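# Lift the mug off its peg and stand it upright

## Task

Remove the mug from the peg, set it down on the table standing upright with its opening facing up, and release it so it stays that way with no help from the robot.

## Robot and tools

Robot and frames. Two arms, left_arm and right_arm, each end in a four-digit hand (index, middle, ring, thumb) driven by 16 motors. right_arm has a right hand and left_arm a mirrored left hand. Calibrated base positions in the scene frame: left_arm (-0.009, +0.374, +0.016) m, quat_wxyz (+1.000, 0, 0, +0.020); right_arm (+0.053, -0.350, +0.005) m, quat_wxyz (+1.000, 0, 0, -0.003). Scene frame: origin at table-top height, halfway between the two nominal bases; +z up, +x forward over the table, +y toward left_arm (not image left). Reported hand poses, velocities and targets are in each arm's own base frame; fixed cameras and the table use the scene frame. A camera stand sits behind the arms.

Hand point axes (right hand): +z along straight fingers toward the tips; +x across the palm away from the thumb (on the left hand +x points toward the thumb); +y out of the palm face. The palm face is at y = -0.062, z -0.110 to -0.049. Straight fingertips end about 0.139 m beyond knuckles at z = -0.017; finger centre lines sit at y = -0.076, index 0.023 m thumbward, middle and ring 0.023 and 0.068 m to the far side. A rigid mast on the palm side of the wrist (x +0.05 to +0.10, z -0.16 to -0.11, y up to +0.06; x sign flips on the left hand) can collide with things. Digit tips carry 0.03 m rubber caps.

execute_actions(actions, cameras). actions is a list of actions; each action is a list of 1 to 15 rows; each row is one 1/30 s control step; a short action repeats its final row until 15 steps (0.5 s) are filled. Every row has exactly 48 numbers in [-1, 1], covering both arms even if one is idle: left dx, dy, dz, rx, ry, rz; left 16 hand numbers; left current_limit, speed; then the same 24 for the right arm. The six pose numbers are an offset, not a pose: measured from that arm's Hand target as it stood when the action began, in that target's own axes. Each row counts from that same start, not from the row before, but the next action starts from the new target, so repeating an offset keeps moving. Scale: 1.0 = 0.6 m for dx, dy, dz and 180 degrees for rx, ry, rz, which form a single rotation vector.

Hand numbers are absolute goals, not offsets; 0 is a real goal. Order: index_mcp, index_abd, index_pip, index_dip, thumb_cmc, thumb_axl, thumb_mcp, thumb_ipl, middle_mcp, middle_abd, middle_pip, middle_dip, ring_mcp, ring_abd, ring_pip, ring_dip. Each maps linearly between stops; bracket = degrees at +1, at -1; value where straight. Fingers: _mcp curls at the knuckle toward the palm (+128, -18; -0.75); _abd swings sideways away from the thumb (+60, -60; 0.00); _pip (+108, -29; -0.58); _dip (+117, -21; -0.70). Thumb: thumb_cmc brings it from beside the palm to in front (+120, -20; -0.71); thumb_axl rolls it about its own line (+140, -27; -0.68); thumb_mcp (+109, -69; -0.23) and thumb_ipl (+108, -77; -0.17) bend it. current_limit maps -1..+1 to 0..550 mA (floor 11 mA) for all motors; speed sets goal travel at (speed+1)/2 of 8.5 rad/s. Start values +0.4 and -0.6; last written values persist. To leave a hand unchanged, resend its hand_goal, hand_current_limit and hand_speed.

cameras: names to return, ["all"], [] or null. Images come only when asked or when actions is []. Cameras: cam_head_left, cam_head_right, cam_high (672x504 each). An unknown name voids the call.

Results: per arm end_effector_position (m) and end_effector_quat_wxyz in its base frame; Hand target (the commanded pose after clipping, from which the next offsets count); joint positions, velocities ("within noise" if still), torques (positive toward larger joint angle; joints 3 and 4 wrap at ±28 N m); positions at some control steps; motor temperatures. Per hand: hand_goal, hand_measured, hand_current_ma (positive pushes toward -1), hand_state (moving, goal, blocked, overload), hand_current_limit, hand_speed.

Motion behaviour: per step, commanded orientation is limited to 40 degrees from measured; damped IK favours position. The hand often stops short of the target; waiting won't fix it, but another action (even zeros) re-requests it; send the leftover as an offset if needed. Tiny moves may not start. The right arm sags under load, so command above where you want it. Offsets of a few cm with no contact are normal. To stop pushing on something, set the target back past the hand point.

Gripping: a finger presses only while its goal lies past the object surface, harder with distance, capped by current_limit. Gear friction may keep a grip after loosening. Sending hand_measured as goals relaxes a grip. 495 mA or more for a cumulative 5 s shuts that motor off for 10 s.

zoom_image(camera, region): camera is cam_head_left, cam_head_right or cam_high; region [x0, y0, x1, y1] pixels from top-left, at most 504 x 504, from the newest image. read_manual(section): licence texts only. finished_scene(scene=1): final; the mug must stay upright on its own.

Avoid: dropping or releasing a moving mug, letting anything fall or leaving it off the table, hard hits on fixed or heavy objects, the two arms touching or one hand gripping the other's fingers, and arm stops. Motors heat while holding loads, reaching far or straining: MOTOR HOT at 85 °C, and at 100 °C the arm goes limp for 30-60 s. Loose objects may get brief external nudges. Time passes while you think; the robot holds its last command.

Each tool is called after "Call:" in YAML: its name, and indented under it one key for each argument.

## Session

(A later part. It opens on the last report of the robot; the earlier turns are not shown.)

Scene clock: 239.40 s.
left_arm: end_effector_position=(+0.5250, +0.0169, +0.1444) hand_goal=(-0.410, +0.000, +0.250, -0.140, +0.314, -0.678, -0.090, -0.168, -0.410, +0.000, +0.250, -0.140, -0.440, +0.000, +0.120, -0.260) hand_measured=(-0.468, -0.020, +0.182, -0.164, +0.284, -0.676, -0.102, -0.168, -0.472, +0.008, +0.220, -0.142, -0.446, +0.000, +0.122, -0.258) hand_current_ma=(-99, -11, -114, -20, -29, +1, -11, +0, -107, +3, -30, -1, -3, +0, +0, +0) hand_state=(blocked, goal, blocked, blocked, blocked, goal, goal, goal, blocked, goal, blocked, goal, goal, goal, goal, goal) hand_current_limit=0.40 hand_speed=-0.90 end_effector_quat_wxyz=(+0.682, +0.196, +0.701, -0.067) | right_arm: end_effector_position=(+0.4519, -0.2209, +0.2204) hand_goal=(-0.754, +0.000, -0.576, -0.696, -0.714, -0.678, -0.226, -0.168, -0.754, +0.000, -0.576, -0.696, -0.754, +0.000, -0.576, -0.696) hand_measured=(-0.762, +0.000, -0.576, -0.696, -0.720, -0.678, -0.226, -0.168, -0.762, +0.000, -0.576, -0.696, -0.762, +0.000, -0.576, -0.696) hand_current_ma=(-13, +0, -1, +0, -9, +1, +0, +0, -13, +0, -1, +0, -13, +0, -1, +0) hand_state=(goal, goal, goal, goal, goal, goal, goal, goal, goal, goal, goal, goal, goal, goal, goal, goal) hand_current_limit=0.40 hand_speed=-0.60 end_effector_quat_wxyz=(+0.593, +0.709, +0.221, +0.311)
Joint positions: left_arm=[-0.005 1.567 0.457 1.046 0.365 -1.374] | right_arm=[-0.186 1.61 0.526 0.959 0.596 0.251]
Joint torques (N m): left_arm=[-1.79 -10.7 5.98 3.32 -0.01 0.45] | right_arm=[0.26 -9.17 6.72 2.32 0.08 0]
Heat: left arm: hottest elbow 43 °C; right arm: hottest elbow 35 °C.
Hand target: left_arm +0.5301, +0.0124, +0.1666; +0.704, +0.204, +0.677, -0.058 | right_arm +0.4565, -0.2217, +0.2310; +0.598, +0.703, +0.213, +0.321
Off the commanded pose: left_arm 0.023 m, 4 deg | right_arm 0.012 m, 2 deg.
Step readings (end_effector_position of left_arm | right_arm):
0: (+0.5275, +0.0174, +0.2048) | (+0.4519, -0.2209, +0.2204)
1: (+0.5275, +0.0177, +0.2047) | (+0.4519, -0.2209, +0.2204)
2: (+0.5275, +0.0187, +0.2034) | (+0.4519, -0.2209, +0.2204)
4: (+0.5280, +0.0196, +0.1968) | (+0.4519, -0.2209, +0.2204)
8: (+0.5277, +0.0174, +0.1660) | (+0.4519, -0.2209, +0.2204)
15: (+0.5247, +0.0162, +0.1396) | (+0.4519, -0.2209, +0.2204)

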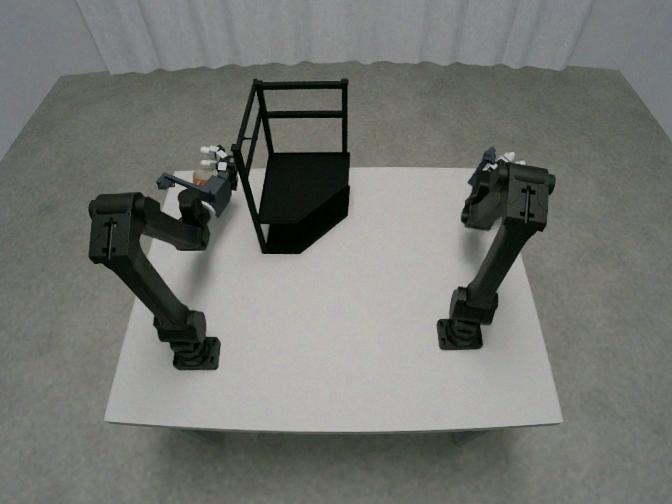

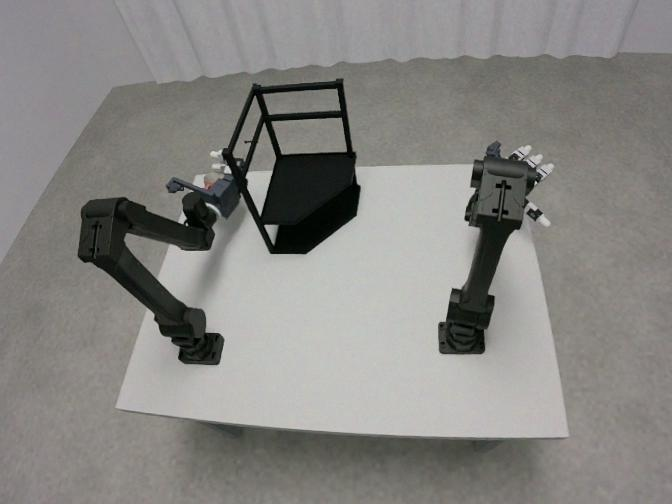

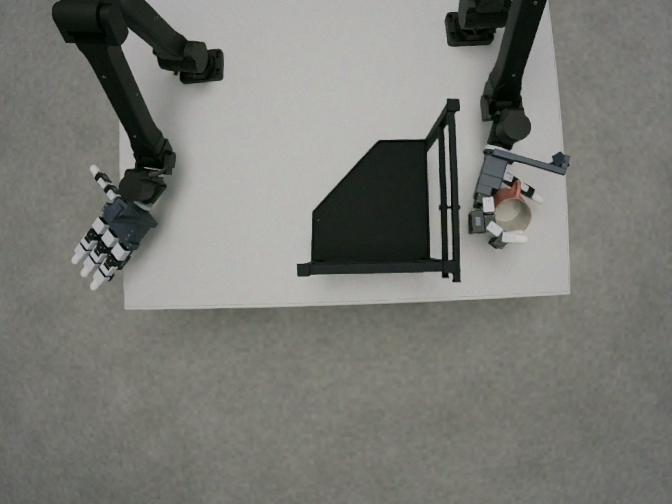

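Call:
execute_actions:
  actions:
    - [[0.0652,-0.0139,0.0001,0,-0.0758,-0.0334,-0.41,0,0.25,-0.14,0.314,-0.678,-0.09,-0.168,-0.41,0,0.25,-0.14,-0.44,0,0.12,-0.26,0.4,-0.9,0,0,0,0,0,0,-0.754,0,-0.576,-0.696,-0.714,-0.678,-0.226,-0.168,-0.754,0,-0.576,-0.696,-0.754,0,-0.576,-0.696,0.4,-0.6]]
  cameras: ["cam_head_left","cam_high","cam_head_right"]

Call:
zoom_image:
  camera: "cam_high"
  region: [460, 140, 560, 240]

Call:
zoom_image:
  camera: "cam_head_left"
  region: [140, 120, 240, 220]

Call:
zoom_image:
  camera: "cam_head_right"
  region: [150, 120, 250, 220]

Scene clock: 243.87 s.
left_arm: end_effector_position=(+0.5247, +0.0070, +0.0983) hand_goal=(-0.410, +0.000, +0.250, -0.140, +0.314, -0.678, -0.090, -0.168, -0.410, +0.000, +0.250, -0.140, -0.440, +0.000, +0.120, -0.260) hand_measured=(-0.462, -0.020, +0.190, -0.160, +0.284, -0.676, -0.106, -0.168, -0.458, +0.008, +0.224, -0.142, -0.444, -0.002, +0.122, -0.258) hand_current_ma=(-82, -12, -92, -16, -30, +0, -16, +0, -73, +3, -23, -1, -1, +0, +0, +0) hand_state=(blocked, goal, blocked, blocked, blocked, goal, goal, goal, blocked, goal, blocked, goal, goal, goal, goal, goal) hand_current_limit=0.40 hand_speed=-0.90 end_effector_quat_wxyz=(+0.726, +0.157, +0.656, -0.132) | right_arm: end_effector_position=(+0.4519, -0.2209, +0.2204) hand_goal=(-0.754, +0.000, -0.576, -0.696, -0.714, -0.678, -0.226, -0.168, -0.754, +0.000, -0.576, -0.696, -0.754, +0.000, -0.576, -0.696) hand_measured=(-0.762, +0.000, -0.576, -0.696, -0.720, -0.678, -0.226, -0.168, -0.762, +0.000, -0.576, -0.696, -0.762, +0.000, -0.576, -0.696) hand_current_ma=(-13, +0, -1, +0, -9, +1, +0, +0, -13, +0, -1, +0, -13, +0, -1, +0) hand_state=(goal, goal, goal, goal, goal, goal, goal, goal, goal, goal, goal, goal, goal, goal, goal, goal) hand_current_limit=0.40 hand_speed=-0.60 end_effector_quat_wxyz=(+0.593, +0.709, +0.221, +0.311)
Joint positions: left_arm=[-0.003 1.876 0.453 1.521 0.411 -1.556] | right_arm=[-0.186 1.61 0.526 0.959 0.596 0.251]
Joint torques (N m): left_arm=[0.56 -13.22 3.84 3.58 -0.03 0.54] | right_arm=[0.5 -9.23 6.72 2.32 0.08 -0.02]
Heat: left arm: hottest elbow 43 °C; right arm: hottest elbow 35 °C.
Hand target: left_arm +0.5301, +0.0125, +0.1265; +0.776, +0.160, +0.599, -0.119 | right_arm +0.4565, -0.2217, +0.2310; +0.598, +0.703, +0.213, +0.321
Off the commanded pose: left_arm 0.029 m, 9 deg | right_arm 0.012 m, 2 deg.
joint sent to its limit (left arm) — joint 4 (wrist pitch), upper limit. The joint targets are off in orientation, not in position.
Step readings (end_effector_position of left_arm | right_arm):
0: (+0.5250, +0.0169, +0.1444) | (+0.4519, -0.2209, +0.2204)
1: (+0.5252, +0.0168, +0.1447) | (+0.4519, -0.2209, +0.2204)
2: (+0.5253, +0.0150, +0.1462) | (+0.4519, -0.2209, +0.2204)
4: (+0.5269, +0.0109, +0.1476) | (+0.4519, -0.2209, +0.2204)
8: (+0.5273, +0.0070, +0.1215) | (+0.4519, -0.2209, +0.2204)
15: (+0.5248, +0.0066, +0.0941) | (+0.4519, -0.2209, +0.2204)

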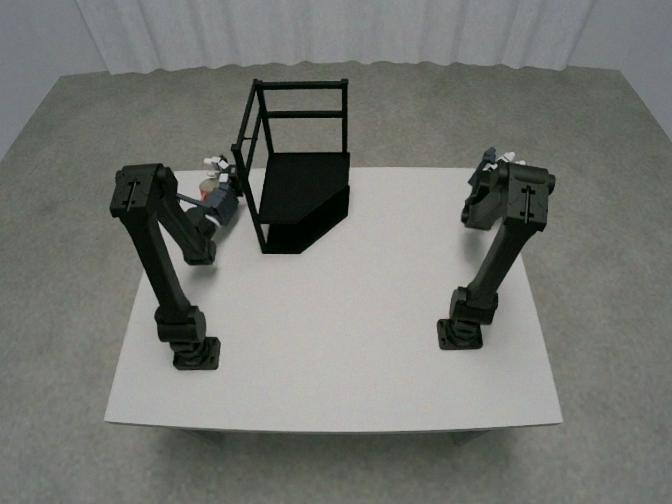

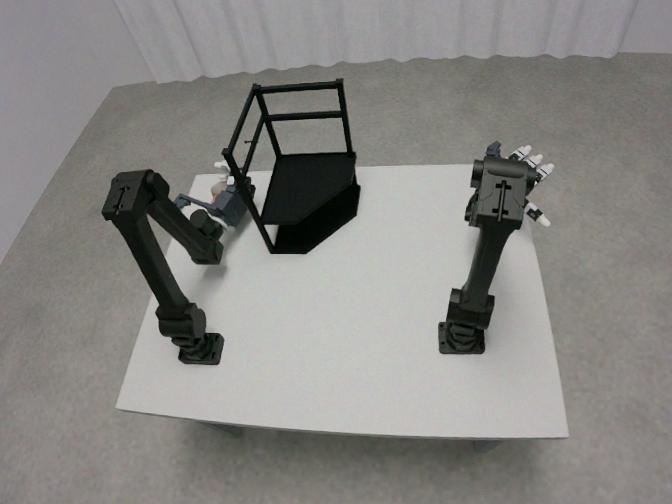

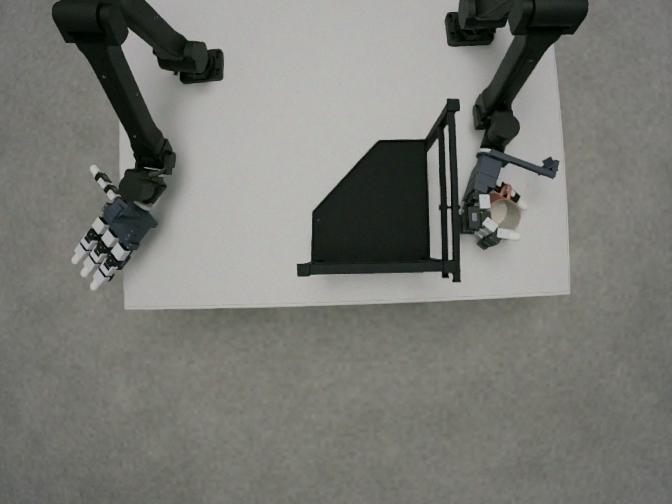

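Scaled by 5.040 from the camera's 672x504 image, which has a finer 960x720 frame.

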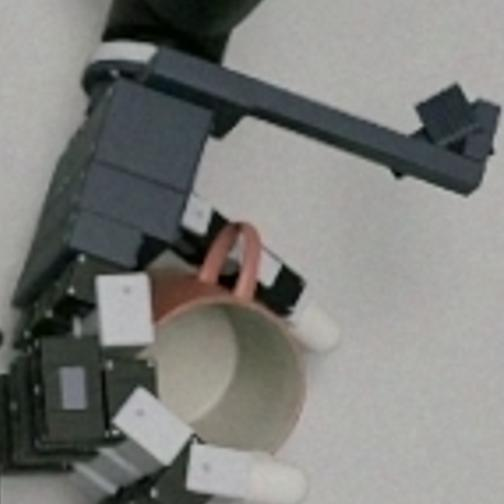

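Scaled by 5.040 from the camera's 672x504 image, which has a finer 960x720 frame.

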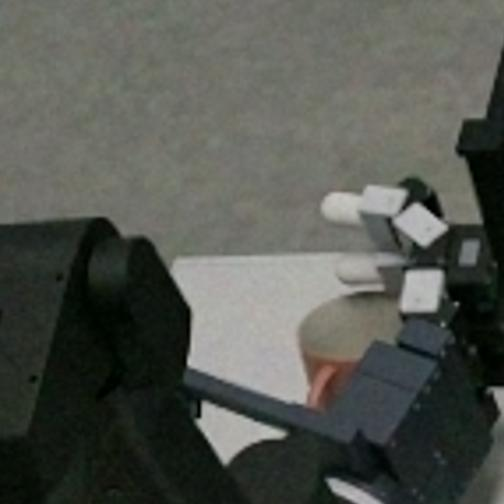

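Scaled by 5.040 from the camera's 672x504 image, which has a finer 960x720 frame.

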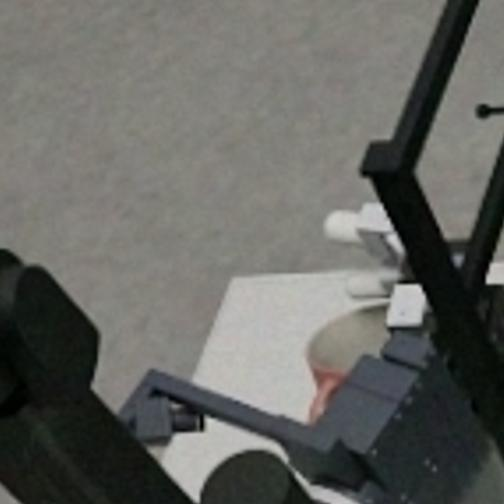

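Call:
execute_actions:
  actions:
    - [[0.0567,0.0352,0.0625,0,0.032,0,-0.41,0,0.25,-0.14,0.314,-0.678,-0.09,-0.168,-0.41,0,0.25,-0.14,-0.44,0,0.12,-0.26,0.4,-0.9,0,0,0,0,0,0,-0.754,0,-0.576,-0.696,-0.714,-0.678,-0.226,-0.168,-0.754,0,-0.576,-0.696,-0.754,0,-0.576,-0.696,0.4,-0.6]]
  cameras: ["cam_head_left","cam_high","cam_head_right"]

Call:
zoom_image:
  camera: "cam_high"
  region: [450, 150, 550, 250]

Call:
zoom_image:
  camera: "cam_head_left"
  region: [150, 110, 250, 210]

Call:
zoom_image:
  camera: "cam_head_right"
  region: [160, 120, 260, 220]

Scene clock: 247.30 s.
left_arm: end_effector_position=(+0.5614, +0.0116, +0.0778) hand_goal=(-0.410, +0.000, +0.250, -0.140, +0.314, -0.678, -0.090, -0.168, -0.410, +0.000, +0.250, -0.140, -0.440, +0.000, +0.120, -0.260) hand_measured=(-0.462, -0.020, +0.190, -0.160, +0.284, -0.676, -0.106, -0.168, -0.458, +0.008, +0.226, -0.142, -0.442, -0.002, +0.122, -0.258) hand_current_ma=(-80, -12, -92, -16, -30, +0, -18, +0, -71, +3, -21, -1, -1, +0, +0, +0) hand_state=(blocked, goal, blocked, blocked, blocked, goal, goal, goal, blocked, goal, blocked, goal, goal, goal, goal, goal) hand_current_limit=0.40 hand_speed=-0.90 end_effector_quat_wxyz=(+0.720, +0.154, +0.664, -0.130) | right_arm: end_effector_position=(+0.4519, -0.2209, +0.2204) hand_goal=(-0.754, +0.000, -0.576, -0.696, -0.714, -0.678, -0.226, -0.168, -0.754, +0.000, -0.576, -0.696, -0.754, +0.000, -0.576, -0.696) hand_measured=(-0.762, +0.000, -0.576, -0.696, -0.720, -0.678, -0.226, -0.168, -0.762, +0.000, -0.576, -0.696, -0.762, +0.000, -0.576, -0.696) hand_current_ma=(-13, +0, -1, +0, -9, +1, +0, +0, -13, +0, -1, +0, -13, +0, -1, +0) hand_state=(goal, goal, goal, goal, goal, goal, goal, goal, goal, goal, goal, goal, goal, goal, goal, goal) hand_current_limit=0.40 hand_speed=-0.60 end_effector_quat_wxyz=(+0.593, +0.709, +0.221, +0.311)
Joint positions: left_arm=[0.006 1.961 0.56 1.478 0.411 -1.553] | right_arm=[-0.186 1.61 0.526 0.959 0.596 0.251]
Joint torques (N m): left_arm=[-0.15 -13.98 6.23 2.48 0.15 0.63] | right_arm=[0.26 -9.17 6.71 2.29 0.07 -0.02]
Heat: left arm: hottest elbow 42 °C; right arm: hottest elbow 35 °C.
Hand target: left_arm +0.5802, +0.0175, +0.1047; +0.745, +0.166, +0.637, -0.111 | right_arm +0.4565, -0.2217, +0.2310; +0.598, +0.703, +0.213, +0.321
Off the commanded pose: left_arm 0.033 m, 5 deg | right_arm 0.012 m, 2 deg.
Step readings (end_effector_position of left_arm | right_arm):
0: (+0.5247, +0.0070, +0.0983) | (+0.4519, -0.2209, +0.2204)
1: (+0.5247, +0.0070, +0.0983) | (+0.4519, -0.2209, +0.2204)
2: (+0.5254, +0.0072, +0.0981) | (+0.4519, -0.2209, +0.2204)
4: (+0.5310, +0.0075, +0.0954) | (+0.4519, -0.2209, +0.2204)
8: (+0.5532, +0.0100, +0.0842) | (+0.4519, -0.2209, +0.2204)
15: (+0.5614, +0.0116, +0.0777) | (+0.4519, -0.2209, +0.2204)

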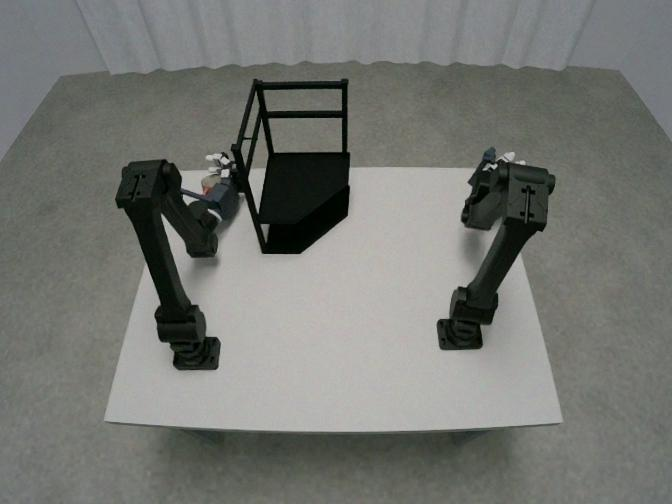

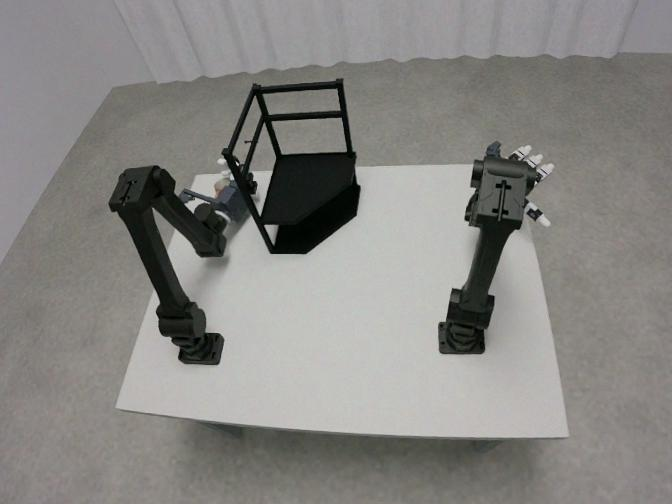

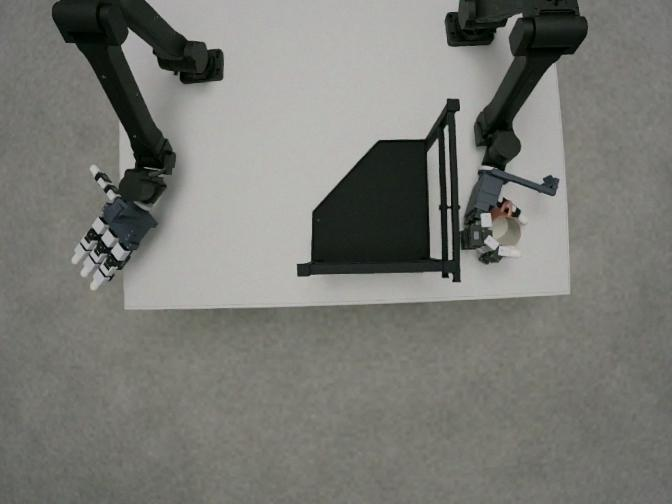

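Scaled by 5.040 from the camera's 672x504 image, which has a finer 960x720 frame.

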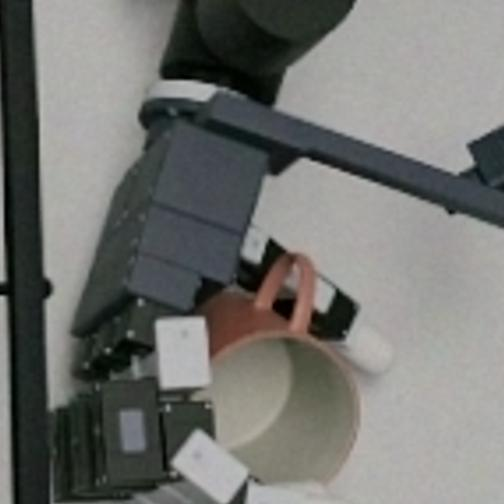

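Scaled by 5.040 from the camera's 672x504 image, which has a finer 960x720 frame.

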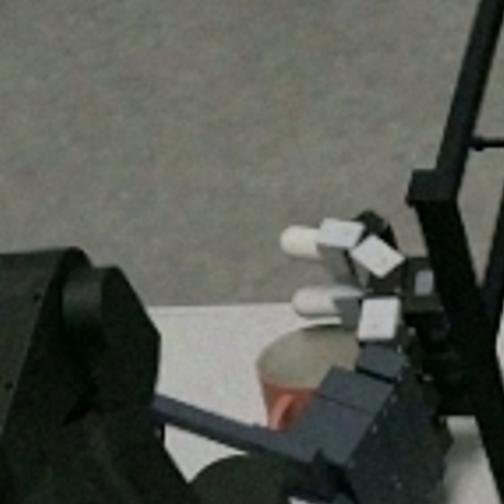

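Scaled by 5.040 from the camera's 672x504 image, which has a finer 960x720 frame.

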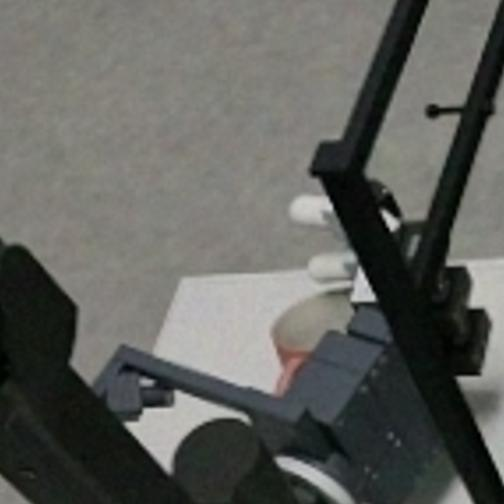

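Call:
execute_actions:
  actions:
    - [[0.0197,-0.0021,-0.0027,0,0,0,-0.41,0,0.25,-0.14,0.314,-0.678,-0.09,-0.168,-0.41,0,0.25,-0.14,-0.44,0,0.12,-0.26,0.4,-0.9,0,0,0,0,0,0,-0.754,0,-0.576,-0.696,-0.714,-0.678,-0.226,-0.168,-0.754,0,-0.576,-0.696,-0.754,0,-0.576,-0.696,0.4,-0.6]]
  cameras: ["cam_head_left","cam_high","cam_head_right"]

Call:
zoom_image:
  camera: "cam_head_left"
  region: [150, 110, 250, 210]

Call:
zoom_image:
  camera: "cam_high"
  region: [450, 170, 550, 270]

Scene clock: 248.93 s.
left_arm: end_effector_position=(+0.5633, +0.0117, +0.0647) hand_goal=(-0.410, +0.000, +0.250, -0.140, +0.314, -0.678, -0.090, -0.168, -0.410, +0.000, +0.250, -0.140, -0.440, +0.000, +0.120, -0.260) hand_measured=(-0.458, -0.020, +0.198, -0.158, +0.284, -0.678, -0.108, -0.168, -0.454, +0.012, +0.226, -0.142, -0.442, -0.002, +0.122, -0.258) hand_current_ma=(-72, -13, -75, -13, -30, +0, -18, +0, -60, +5, -20, -1, -1, +0, +0, +0) hand_state=(blocked, blocked, blocked, goal, blocked, goal, goal, goal, blocked, goal, blocked, goal, goal, goal, goal, goal) hand_current_limit=0.40 hand_speed=-0.90 end_effector_quat_wxyz=(+0.716, +0.155, +0.669, -0.129) | right_arm: end_effector_position=(+0.4519, -0.2209, +0.2204) hand_goal=(-0.754, +0.000, -0.576, -0.696, -0.714, -0.678, -0.226, -0.168, -0.754, +0.000, -0.576, -0.696, -0.754, +0.000, -0.576, -0.696) hand_measured=(-0.762, +0.000, -0.576, -0.696, -0.720, -0.678, -0.226, -0.168, -0.762, +0.000, -0.576, -0.696, -0.762, +0.000, -0.576, -0.696) hand_current_ma=(-13, +0, -1, +0, -9, +1, +0, +0, -13, +0, -1, +0, -13, +0, -1, +0) hand_state=(goal, goal, goal, goal, goal, goal, goal, goal, goal, goal, goal, goal, goal, goal, goal, goal) hand_current_limit=0.40 hand_speed=-0.60 end_effector_quat_wxyz=(+0.593, +0.709, +0.221, +0.311)
Joint positions: left_arm=[0.006 1.999 0.571 1.492 0.411 -1.547] | right_arm=[-0.186 1.61 0.526 0.959 0.596 0.251]
Joint torques (N m): left_arm=[0.67 -12.1 5.85 2.96 0.11 0.6] | right_arm=[0.26 -9.23 6.72 2.26 0.07 -0.02]
Heat: left arm: hottest elbow 42 °C; right arm: hottest elbow 35 °C.
Hand target: left_arm +0.5802, +0.0175, +0.0926; +0.745, +0.166, +0.637, -0.111 | right_arm +0.4565, -0.2217, +0.2310; +0.598, +0.703, +0.213, +0.321
Off the commanded pose: left_arm 0.033 m, 6 deg | right_arm 0.012 m, 2 deg.
Step readings (end_effector_position of left_arm | right_arm):
0: (+0.5614, +0.0116, +0.0778) | (+0.4519, -0.2209, +0.2204)
1: (+0.5614, +0.0116, +0.0776) | (+0.4519, -0.2209, +0.2204)
2: (+0.5614, +0.0116, +0.0772) | (+0.4519, -0.2209, +0.2204)
4: (+0.5623, +0.0116, +0.0738) | (+0.4519, -0.2209, +0.2204)
8: (+0.5629, +0.0117, +0.0646) | (+0.4519, -0.2209, +0.2204)
15: (+0.5633, +0.0117, +0.0648) | (+0.4519, -0.2209, +0.2204)

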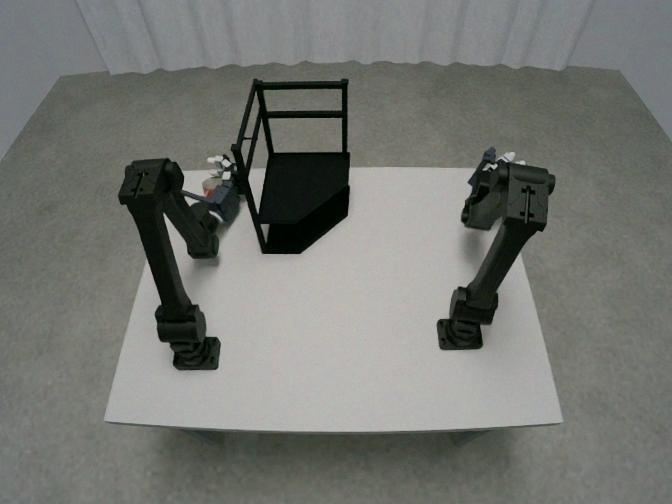

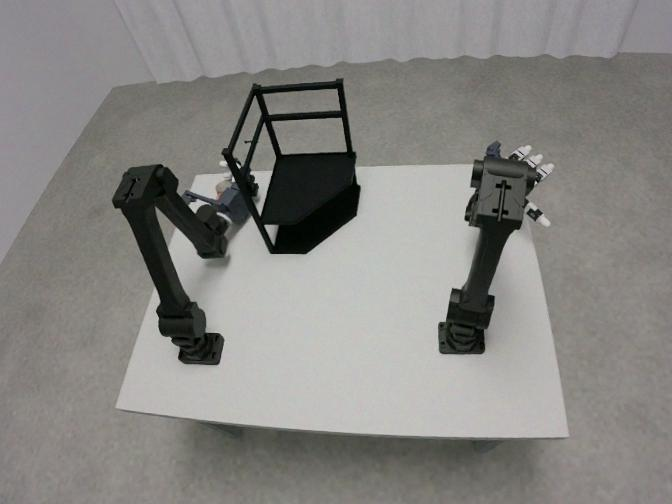

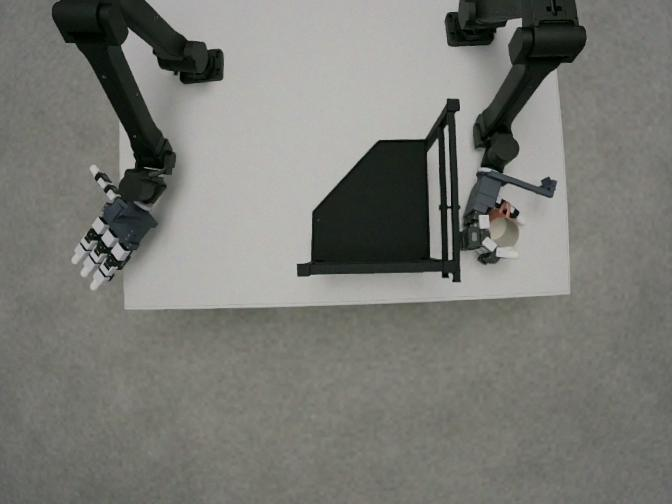

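Scaled by 5.040 from the camera's 672x504 image, which has a finer 960x720 frame.

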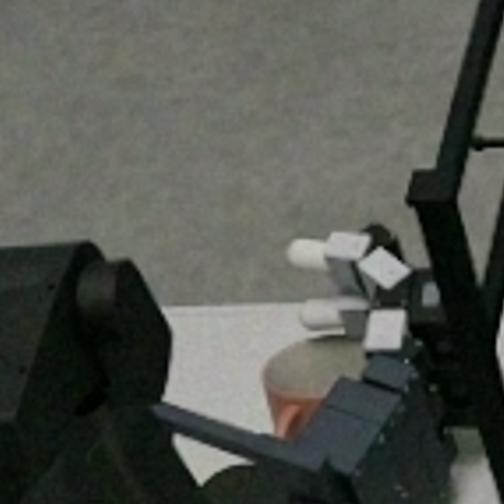

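Scaled by 5.040 from the camera's 672x504 image, which has a finer 960x720 frame.

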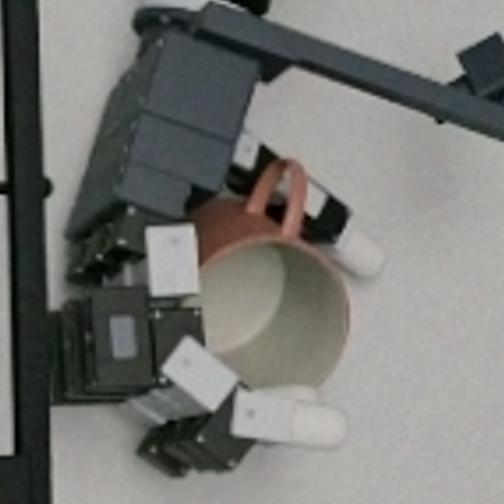

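Call:
execute_actions:
  actions:
    - [[0.0148,-0.0016,-0.002,0,0,0,-0.41,0,0.25,-0.14,0.314,-0.678,-0.09,-0.168,-0.41,0,0.25,-0.14,-0.44,0,0.12,-0.26,0.4,-0.9,0,0,0,0,0,0,-0.754,0,-0.576,-0.696,-0.714,-0.678,-0.226,-0.168,-0.754,0,-0.576,-0.696,-0.754,0,-0.576,-0.696,0.4,-0.6]]
  cameras: ["cam_head_left","cam_high","cam_head_right"]

Call:
zoom_image:
  camera: "cam_high"
  region: [450, 170, 550, 270]

Scene clock: 250.27 s.
left_arm: end_effector_position=(+0.5664, +0.0118, +0.0644) hand_goal=(-0.410, +0.000, +0.250, -0.140, +0.314, -0.678, -0.090, -0.168, -0.410, +0.000, +0.250, -0.140, -0.440, +0.000, +0.120, -0.260) hand_measured=(-0.458, -0.020, +0.198, -0.158, +0.284, -0.678, -0.108, -0.168, -0.454, +0.012, +0.226, -0.142, -0.442, -0.002, +0.122, -0.258) hand_current_ma=(-72, -13, -75, -13, -30, +0, -18, +0, -60, +5, -20, -1, -1, +0, +0, +0) hand_state=(blocked, blocked, blocked, goal, blocked, goal, goal, goal, blocked, goal, blocked, goal, goal, goal, goal, goal) hand_current_limit=0.40 hand_speed=-0.90 end_effector_quat_wxyz=(+0.723, +0.158, +0.660, -0.125) | right_arm: end_effector_position=(+0.4519, -0.2209, +0.2204) hand_goal=(-0.754, +0.000, -0.576, -0.696, -0.714, -0.678, -0.226, -0.168, -0.754, +0.000, -0.576, -0.696, -0.754, +0.000, -0.576, -0.696) hand_measured=(-0.762, +0.000, -0.576, -0.696, -0.720, -0.678, -0.226, -0.168, -0.762, +0.000, -0.576, -0.696, -0.762, +0.000, -0.576, -0.696) hand_current_ma=(-13, +0, -1, +0, -9, +1, +0, +0, -13, +0, -1, +0, -13, +0, -1, +0) hand_state=(goal, goal, goal, goal, goal, goal, goal, goal, goal, goal, goal, goal, goal, goal, goal, goal) hand_current_limit=0.40 hand_speed=-0.60 end_effector_quat_wxyz=(+0.593, +0.709, +0.221, +0.311)
Joint positions: left_arm=[0.006 2.025 0.583 1.527 0.411 -1.542] | right_arm=[-0.186 1.61 0.526 0.959 0.596 0.251]
Joint torques (N m): left_arm=[-0.03 -12.16 5.59 3.1 0.18 0.55] | right_arm=[0.32 -9.23 6.71 2.3 0.08 0]
Heat: left arm: hottest elbow 42 °C; right arm: hottest elbow 35 °C.
Hand target: left_arm +0.5801, +0.0175, +0.0835; +0.745, +0.166, +0.637, -0.111 | right_arm +0.4565, -0.2217, +0.2310; +0.598, +0.703, +0.213, +0.321
Off the commanded pose: left_arm 0.024 m, 4 deg | right_arm 0.012 m, 2 deg.
Step readings (end_effector_position of left_arm | right_arm):
0: (+0.5633, +0.0117, +0.0648) | (+0.4519, -0.2209, +0.2204)
1: (+0.5633, +0.0117, +0.0648) | (+0.4519, -0.2209, +0.2204)
2: (+0.5632, +0.0117, +0.0647) | (+0.4519, -0.2209, +0.2204)
4: (+0.5635, +0.0117, +0.0646) | (+0.4519, -0.2209, +0.2204)
8: (+0.5657, +0.0118, +0.0644) | (+0.4519, -0.2209, +0.2204)
15: (+0.5664, +0.0118, +0.0644) | (+0.4519, -0.2209, +0.2204)

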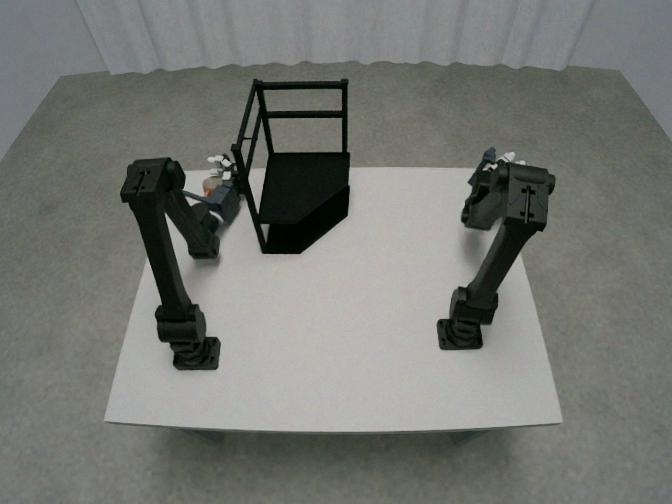

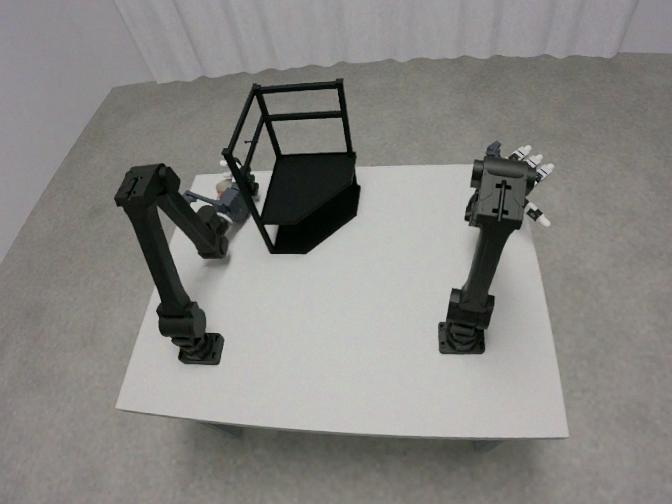

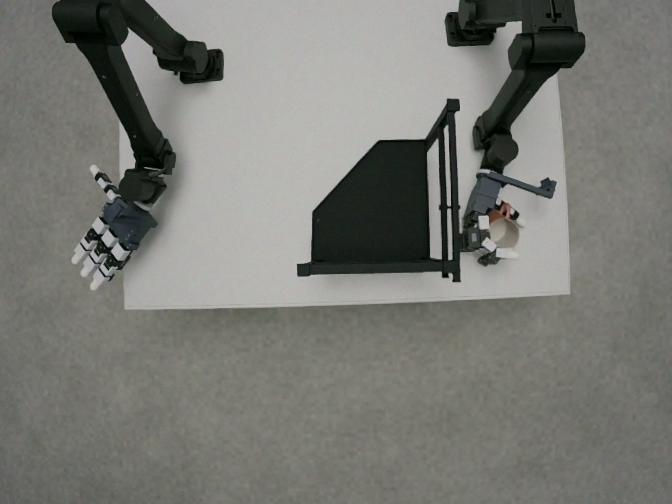

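Scaled by 5.040 from the camera's 672x504 image, which has a finer 960x720 frame.

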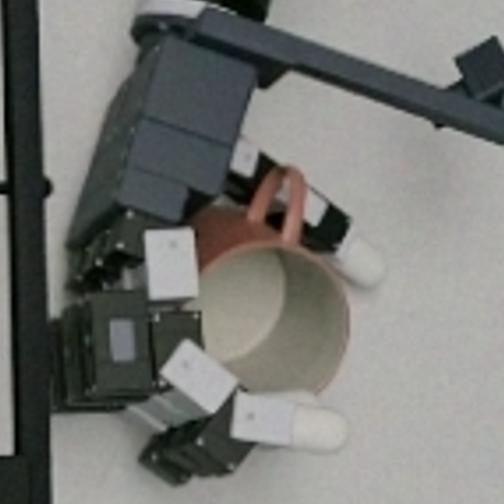

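Call:
execute_actions:
  actions:
    - [[0,0,0,0,0,0,-0.41,0,0.25,-0.14,0.33,-0.678,-0.25,-0.168,-0.41,0,0.25,-0.14,-0.44,0,0.12,-0.26,0.4,-0.92,0,0,0,0,0,0,-0.754,0,-0.576,-0.696,-0.714,-0.678,-0.226,-0.168,-0.754,0,-0.576,-0.696,-0.754,0,-0.576,-0.696,0.4,-0.6]]
  cameras: ["cam_high"]

Call:
zoom_image:
  camera: "cam_high"
  region: [450, 170, 550, 270]

Scene clock: 253.67 s.
left_arm: end_effector_position=(+0.5664, +0.0118, +0.0645) hand_goal=(-0.410, +0.000, +0.250, -0.140, +0.330, -0.678, -0.250, -0.168, -0.410, +0.000, +0.250, -0.140, -0.440, +0.000, +0.120, -0.260) hand_measured=(-0.436, -0.020, +0.228, -0.146, +0.290, -0.678, -0.250, -0.168, -0.412, +0.002, +0.248, -0.142, -0.442, -0.002, +0.122, -0.258) hand_current_ma=(-24, -12, -16, -2, -51, +0, +0, +0, -1, +0, -1, +0, -1, +0, +0, +0) hand_state=(blocked, blocked, blocked, goal, blocked, goal, goal, goal, goal, goal, goal, goal, goal, goal, goal, goal) hand_current_limit=0.40 hand_speed=-0.92 end_effector_quat_wxyz=(+0.723, +0.158, +0.660, -0.125) | right_arm: end_effector_position=(+0.4519, -0.2209, +0.2204) hand_goal=(-0.754, +0.000, -0.576, -0.696, -0.714, -0.678, -0.226, -0.168, -0.754, +0.000, -0.576, -0.696, -0.754, +0.000, -0.576, -0.696) hand_measured=(-0.762, +0.000, -0.576, -0.696, -0.720, -0.678, -0.226, -0.168, -0.762, +0.000, -0.576, -0.696, -0.762, +0.000, -0.576, -0.696) hand_current_ma=(-13, +0, -1, +0, -9, +1, +0, +0, -13, +0, -1, +0, -13, +0, -1, +0) hand_state=(goal, goal, goal, goal, goal, goal, goal, goal, goal, goal, goal, goal, goal, goal, goal, goal) hand_current_limit=0.40 hand_speed=-0.60 end_effector_quat_wxyz=(+0.593, +0.709, +0.221, +0.311)
Joint positions: left_arm=[0.006 2.025 0.583 1.527 0.411 -1.541] | right_arm=[-0.186 1.61 0.526 0.959 0.596 0.251]
Joint torques (N m): left_arm=[0.62 -13.1 5.22 2.99 0.15 0.56] | right_arm=[0.15 -9.23 6.74 2.28 0.07 -0.02]
Heat: left arm: hottest elbow 41 °C; right arm: hottest elbow 35 °C.
Hand target: left_arm +0.5801, +0.0175, +0.0836; +0.745, +0.166, +0.637, -0.111 | right_arm +0.4565, -0.2217, +0.2310; +0.598, +0.703, +0.213, +0.321
Off the commanded pose: left_arm 0.024 m, 4 deg | right_arm 0.012 m, 2 deg.
Step readings (end_effector_position of left_arm | right_arm):
0: (+0.5664, +0.0118, +0.0644) | (+0.4519, -0.2209, +0.2204)
1: (+0.5664, +0.0118, +0.0644) | (+0.4519, -0.2209, +0.2204)
2: (+0.5664, +0.0118, +0.0644) | (+0.4519, -0.2209, +0.2204)
4: (+0.5664, +0.0118, +0.0644) | (+0.4519, -0.2209, +0.2204)
8: (+0.5664, +0.0118, +0.0645) | (+0.4519, -0.2209, +0.2204)
15: (+0.5664, +0.0118, +0.0645) | (+0.4519, -0.2209, +0.2204)
Images, in order (width x height): cam_high 672x504.

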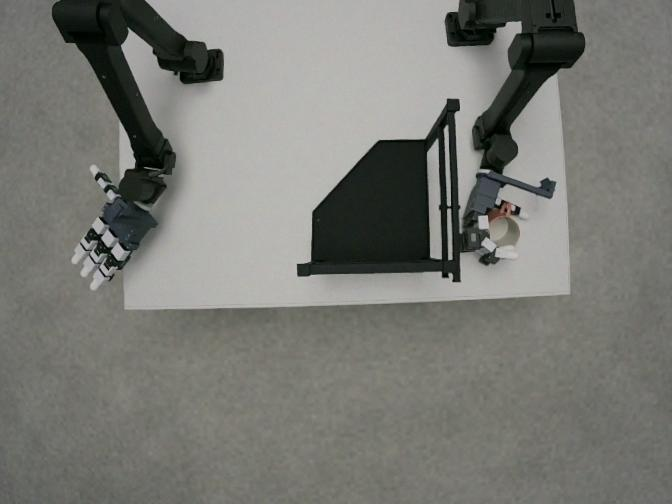

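Scaled by 5.040 from the camera's 672x504 image, which has a finer 960x720 frame.

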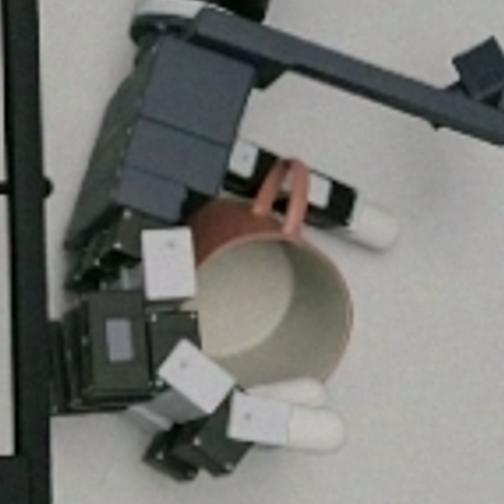

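Call:
execute_actions:
  actions:
    - [[0,0,0,0,0,0,-0.41,0,0.25,-0.14,0.29,-0.678,-0.4,-0.168,-0.41,0,0.25,-0.14,-0.44,0,0.12,-0.26,0.4,-0.94,0,0,0,0,0,0,-0.754,0,-0.576,-0.696,-0.714,-0.678,-0.226,-0.168,-0.754,0,-0.576,-0.696,-0.754,0,-0.576,-0.696,0.4,-0.6]]
  cameras: ["cam_high","cam_head_left"]

Call:
zoom_image:
  camera: "cam_high"
  region: [450, 170, 550, 270]

Call:
zoom_image:
  camera: "cam_head_left"
  region: [170, 130, 250, 210]

Scene clock: 255.47 s.
left_arm: end_effector_position=(+0.5664, +0.0120, +0.0655) hand_goal=(-0.410, +0.000, +0.250, -0.140, +0.290, -0.678, -0.400, -0.168, -0.410, +0.000, +0.250, -0.140, -0.440, +0.000, +0.120, -0.260) hand_measured=(-0.414, -0.012, +0.246, -0.142, +0.274, -0.678, -0.400, -0.168, -0.412, +0.000, +0.248, -0.142, -0.442, -0.002, +0.122, -0.258) hand_current_ma=(-1, -5, -1, +0, -11, +0, +0, +0, +0, +0, +0, +0, -1, +0, +0, +0) hand_state=(goal, goal, goal, goal, goal, goal, goal, goal, goal, goal, goal, goal, goal, goal, goal, goal) hand_current_limit=0.40 hand_speed=-0.94 end_effector_quat_wxyz=(+0.724, +0.159, +0.659, -0.124) | right_arm: end_effector_position=(+0.4519, -0.2209, +0.2204) hand_goal=(-0.754, +0.000, -0.576, -0.696, -0.714, -0.678, -0.226, -0.168, -0.754, +0.000, -0.576, -0.696, -0.754, +0.000, -0.576, -0.696) hand_measured=(-0.762, +0.000, -0.576, -0.696, -0.720, -0.678, -0.226, -0.168, -0.762, +0.000, -0.576, -0.696, -0.762, +0.000, -0.576, -0.696) hand_current_ma=(-13, +0, -1, +0, -9, +1, +0, +0, -13, +0, -1, +0, -13, +0, -1, +0) hand_state=(goal, goal, goal, goal, goal, goal, goal, goal, goal, goal, goal, goal, goal, goal, goal, goal) hand_current_limit=0.40 hand_speed=-0.60 end_effector_quat_wxyz=(+0.593, +0.709, +0.221, +0.311)
Joint positions: left_arm=[0.006 2.025 0.583 1.53 0.411 -1.539] | right_arm=[-0.186 1.61 0.526 0.959 0.596 0.251]
Joint torques (N m): left_arm=[0.67 -12.75 5.42 2.76 0.13 0.53] | right_arm=[0.38 -9.29 6.69 2.25 0.08 -0.02]
Heat: left arm: hottest elbow 41 °C; right arm: hottest elbow 35 °C.
Hand target: left_arm +0.5801, +0.0175, +0.0836; +0.745, +0.166, +0.637, -0.111 | right_arm +0.4565, -0.2217, +0.2310; +0.598, +0.703, +0.213, +0.321
Off the commanded pose: left_arm 0.023 m, 4 deg | right_arm 0.012 m, 2 deg.
Step readings (end_effector_position of left_arm | right_arm):
0: (+0.5664, +0.0118, +0.0645) | (+0.4519, -0.2209, +0.2204)
1: (+0.5664, +0.0118, +0.0645) | (+0.4519, -0.2209, +0.2204)
2: (+0.5664, +0.0118, +0.0645) | (+0.4519, -0.2209, +0.2204)
4: (+0.5664, +0.0118, +0.0645) | (+0.4519, -0.2209, +0.2204)
8: (+0.5664, +0.0118, +0.0648) | (+0.4519, -0.2209, +0.2204)
15: (+0.5664, +0.0118, +0.0649) | (+0.4519, -0.2209, +0.2204)
Images, in order (width x height): cam_head_left 672x504, cam_high 672x504.

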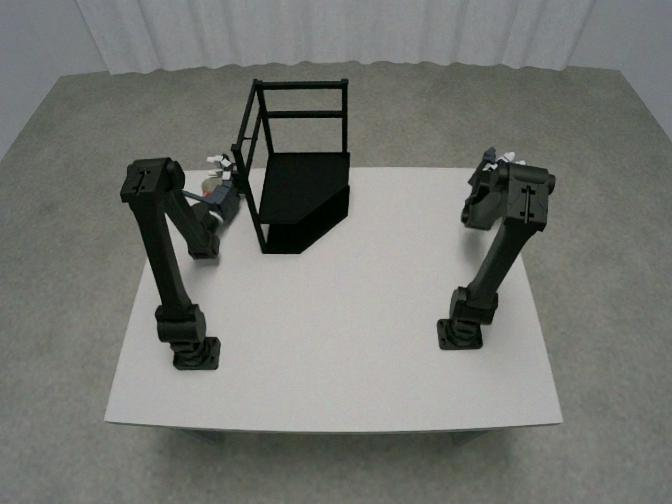

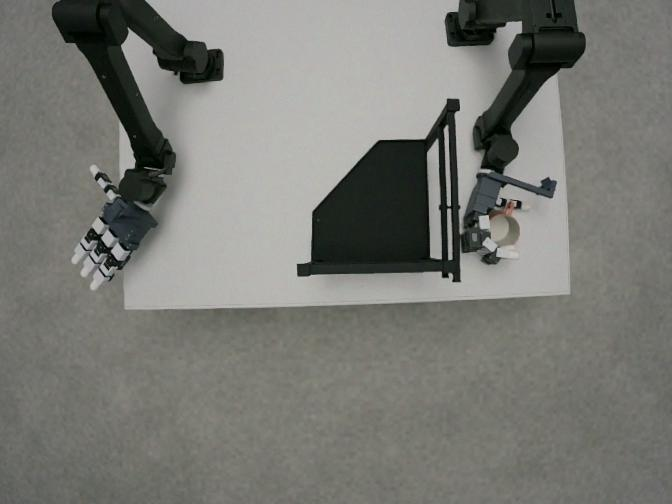

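Scaled by 5.040 from the camera's 672x504 image, which has a finer 960x720 frame.

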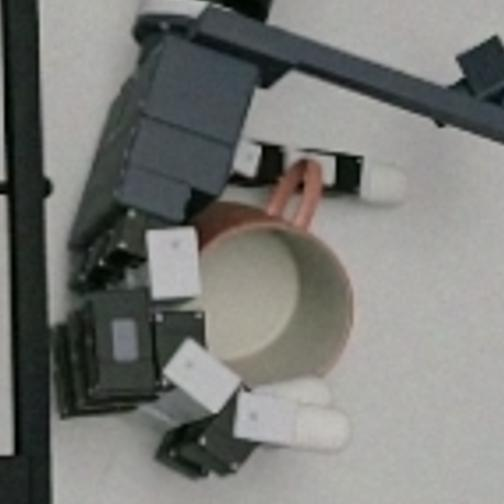

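Scaled by 6.300 from the camera's 672x504 image, which has a finer 960x720 frame.

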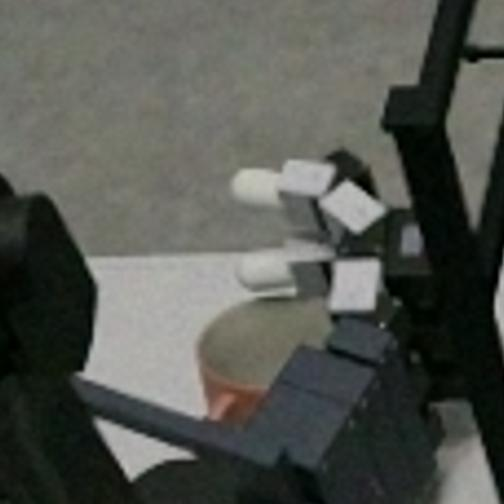

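Call:
execute_actions:
  actions:
    - [[0,0,0,0,0,0,-0.37,0,0.3,-0.12,0.29,-0.678,-0.6,-0.168,-0.37,0,0.3,-0.12,-0.44,0,0.12,-0.26,0.2,-0.94,0,0,0,0,0,0,-0.754,0,-0.576,-0.696,-0.714,-0.678,-0.226,-0.168,-0.754,0,-0.576,-0.696,-0.754,0,-0.576,-0.696,0.4,-0.6]]
  cameras: ["cam_high","cam_head_left"]

Call:
zoom_image:
  camera: "cam_high"
  region: [450, 170, 550, 270]

Call:
zoom_image:
  camera: "cam_head_left"
  region: [170, 130, 250, 210]

Scene clock: 258.93 s.
left_arm: end_effector_position=(+0.5695, +0.0122, +0.0695) hand_goal=(-0.370, +0.000, +0.300, -0.120, +0.290, -0.678, -0.600, -0.168, -0.370, +0.000, +0.300, -0.120, -0.440, +0.000, +0.120, -0.260) hand_measured=(-0.372, -0.010, +0.298, -0.122, +0.274, -0.676, -0.598, -0.168, -0.370, +0.000, +0.300, -0.122, -0.442, -0.002, +0.122, -0.258) hand_current_ma=(-1, -4, -1, +0, -11, +1, +1, +0, +0, +0, +0, -1, -1, +0, +0, +0) hand_state=(goal, goal, goal, goal, goal, goal, goal, goal, goal, goal, goal, goal, goal, goal, goal, goal) hand_current_limit=0.20 hand_speed=-0.94 end_effector_quat_wxyz=(+0.729, +0.162, +0.654, -0.121) | right_arm: end_effector_position=(+0.4519, -0.2209, +0.2204) hand_goal=(-0.754, +0.000, -0.576, -0.696, -0.714, -0.678, -0.226, -0.168, -0.754, +0.000, -0.576, -0.696, -0.754, +0.000, -0.576, -0.696) hand_measured=(-0.762, +0.000, -0.576, -0.696, -0.720, -0.678, -0.226, -0.168, -0.762, +0.000, -0.576, -0.696, -0.762, +0.000, -0.576, -0.696) hand_current_ma=(-13, +0, -1, +0, -9, +1, +0, +0, -13, +0, -1, +0, -13, +0, -1, +0) hand_state=(goal, goal, goal, goal, goal, goal, goal, goal, goal, goal, goal, goal, goal, goal, goal, goal) hand_current_limit=0.40 hand_speed=-0.60 end_effector_quat_wxyz=(+0.593, +0.709, +0.221, +0.311)
Joint positions: left_arm=[0.006 2.026 0.592 1.535 0.411 -1.533] | right_arm=[-0.186 1.61 0.526 0.959 0.596 0.251]
Joint torques (N m): left_arm=[0.44 -12.69 4.64 2.74 0.17 0.46] | right_arm=[0.44 -9.17 6.76 2.26 0.07 -0.02]
Heat: left arm: hottest elbow 40 °C; right arm: hottest elbow 35 °C.
Hand target: left_arm +0.5801, +0.0175, +0.0835; +0.745, +0.166, +0.637, -0.111 | right_arm +0.4565, -0.2217, +0.2310; +0.598, +0.703, +0.213, +0.321
Off the commanded pose: left_arm 0.019 m, 3 deg | right_arm 0.012 m, 2 deg.
Step readings (end_effector_position of left_arm | right_arm):
0: (+0.5664, +0.0120, +0.0655) | (+0.4519, -0.2209, +0.2204)
1: (+0.5664, +0.0120, +0.0655) | (+0.4519, -0.2209, +0.2204)
2: (+0.5664, +0.0120, +0.0655) | (+0.4519, -0.2209, +0.2204)
4: (+0.5667, +0.0120, +0.0657) | (+0.4519, -0.2209, +0.2204)
8: (+0.5672, +0.0120, +0.0660) | (+0.4519, -0.2209, +0.2204)
15: (+0.5675, +0.0120, +0.0660) | (+0.4519, -0.2209, +0.2204)
Images, in order (width x height): cam_head_left 672x504, cam_high 672x504.

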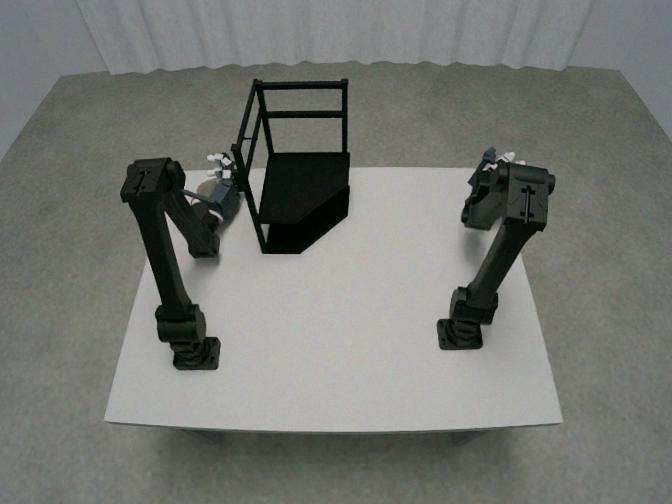

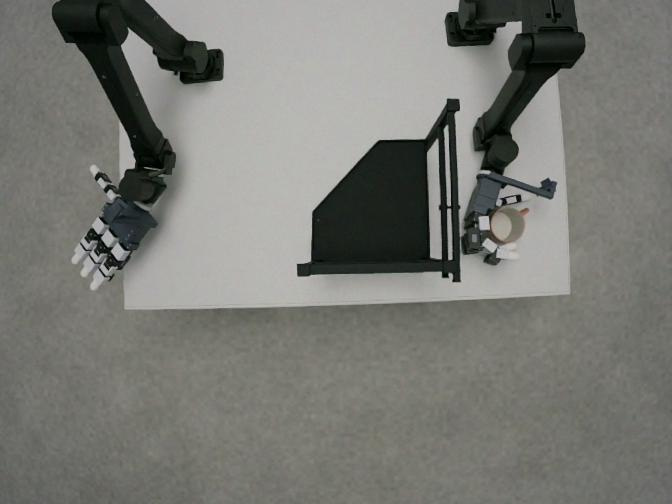

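Scaled by 5.040 from the camera's 672x504 image, which has a finer 960x720 frame.

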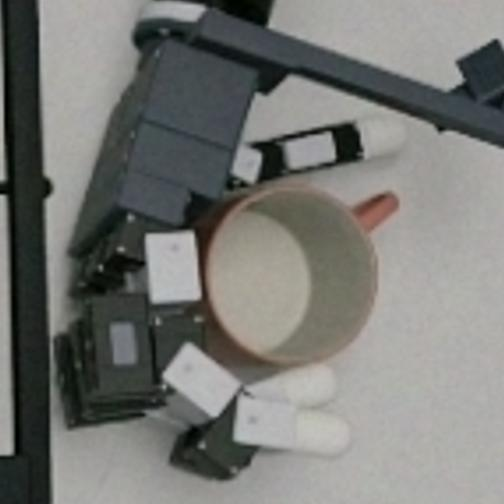

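Scaled by 6.300 from the camera's 672x504 image, which has a finer 960x720 frame.

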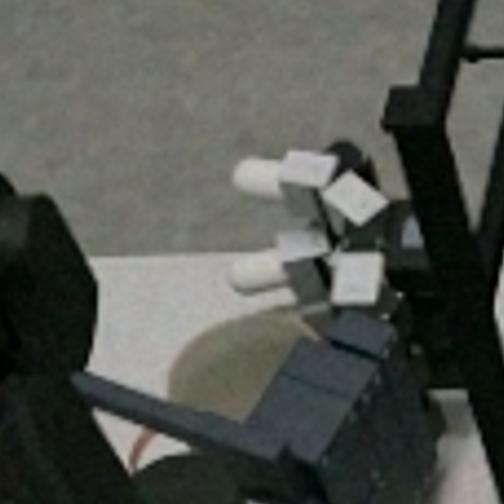

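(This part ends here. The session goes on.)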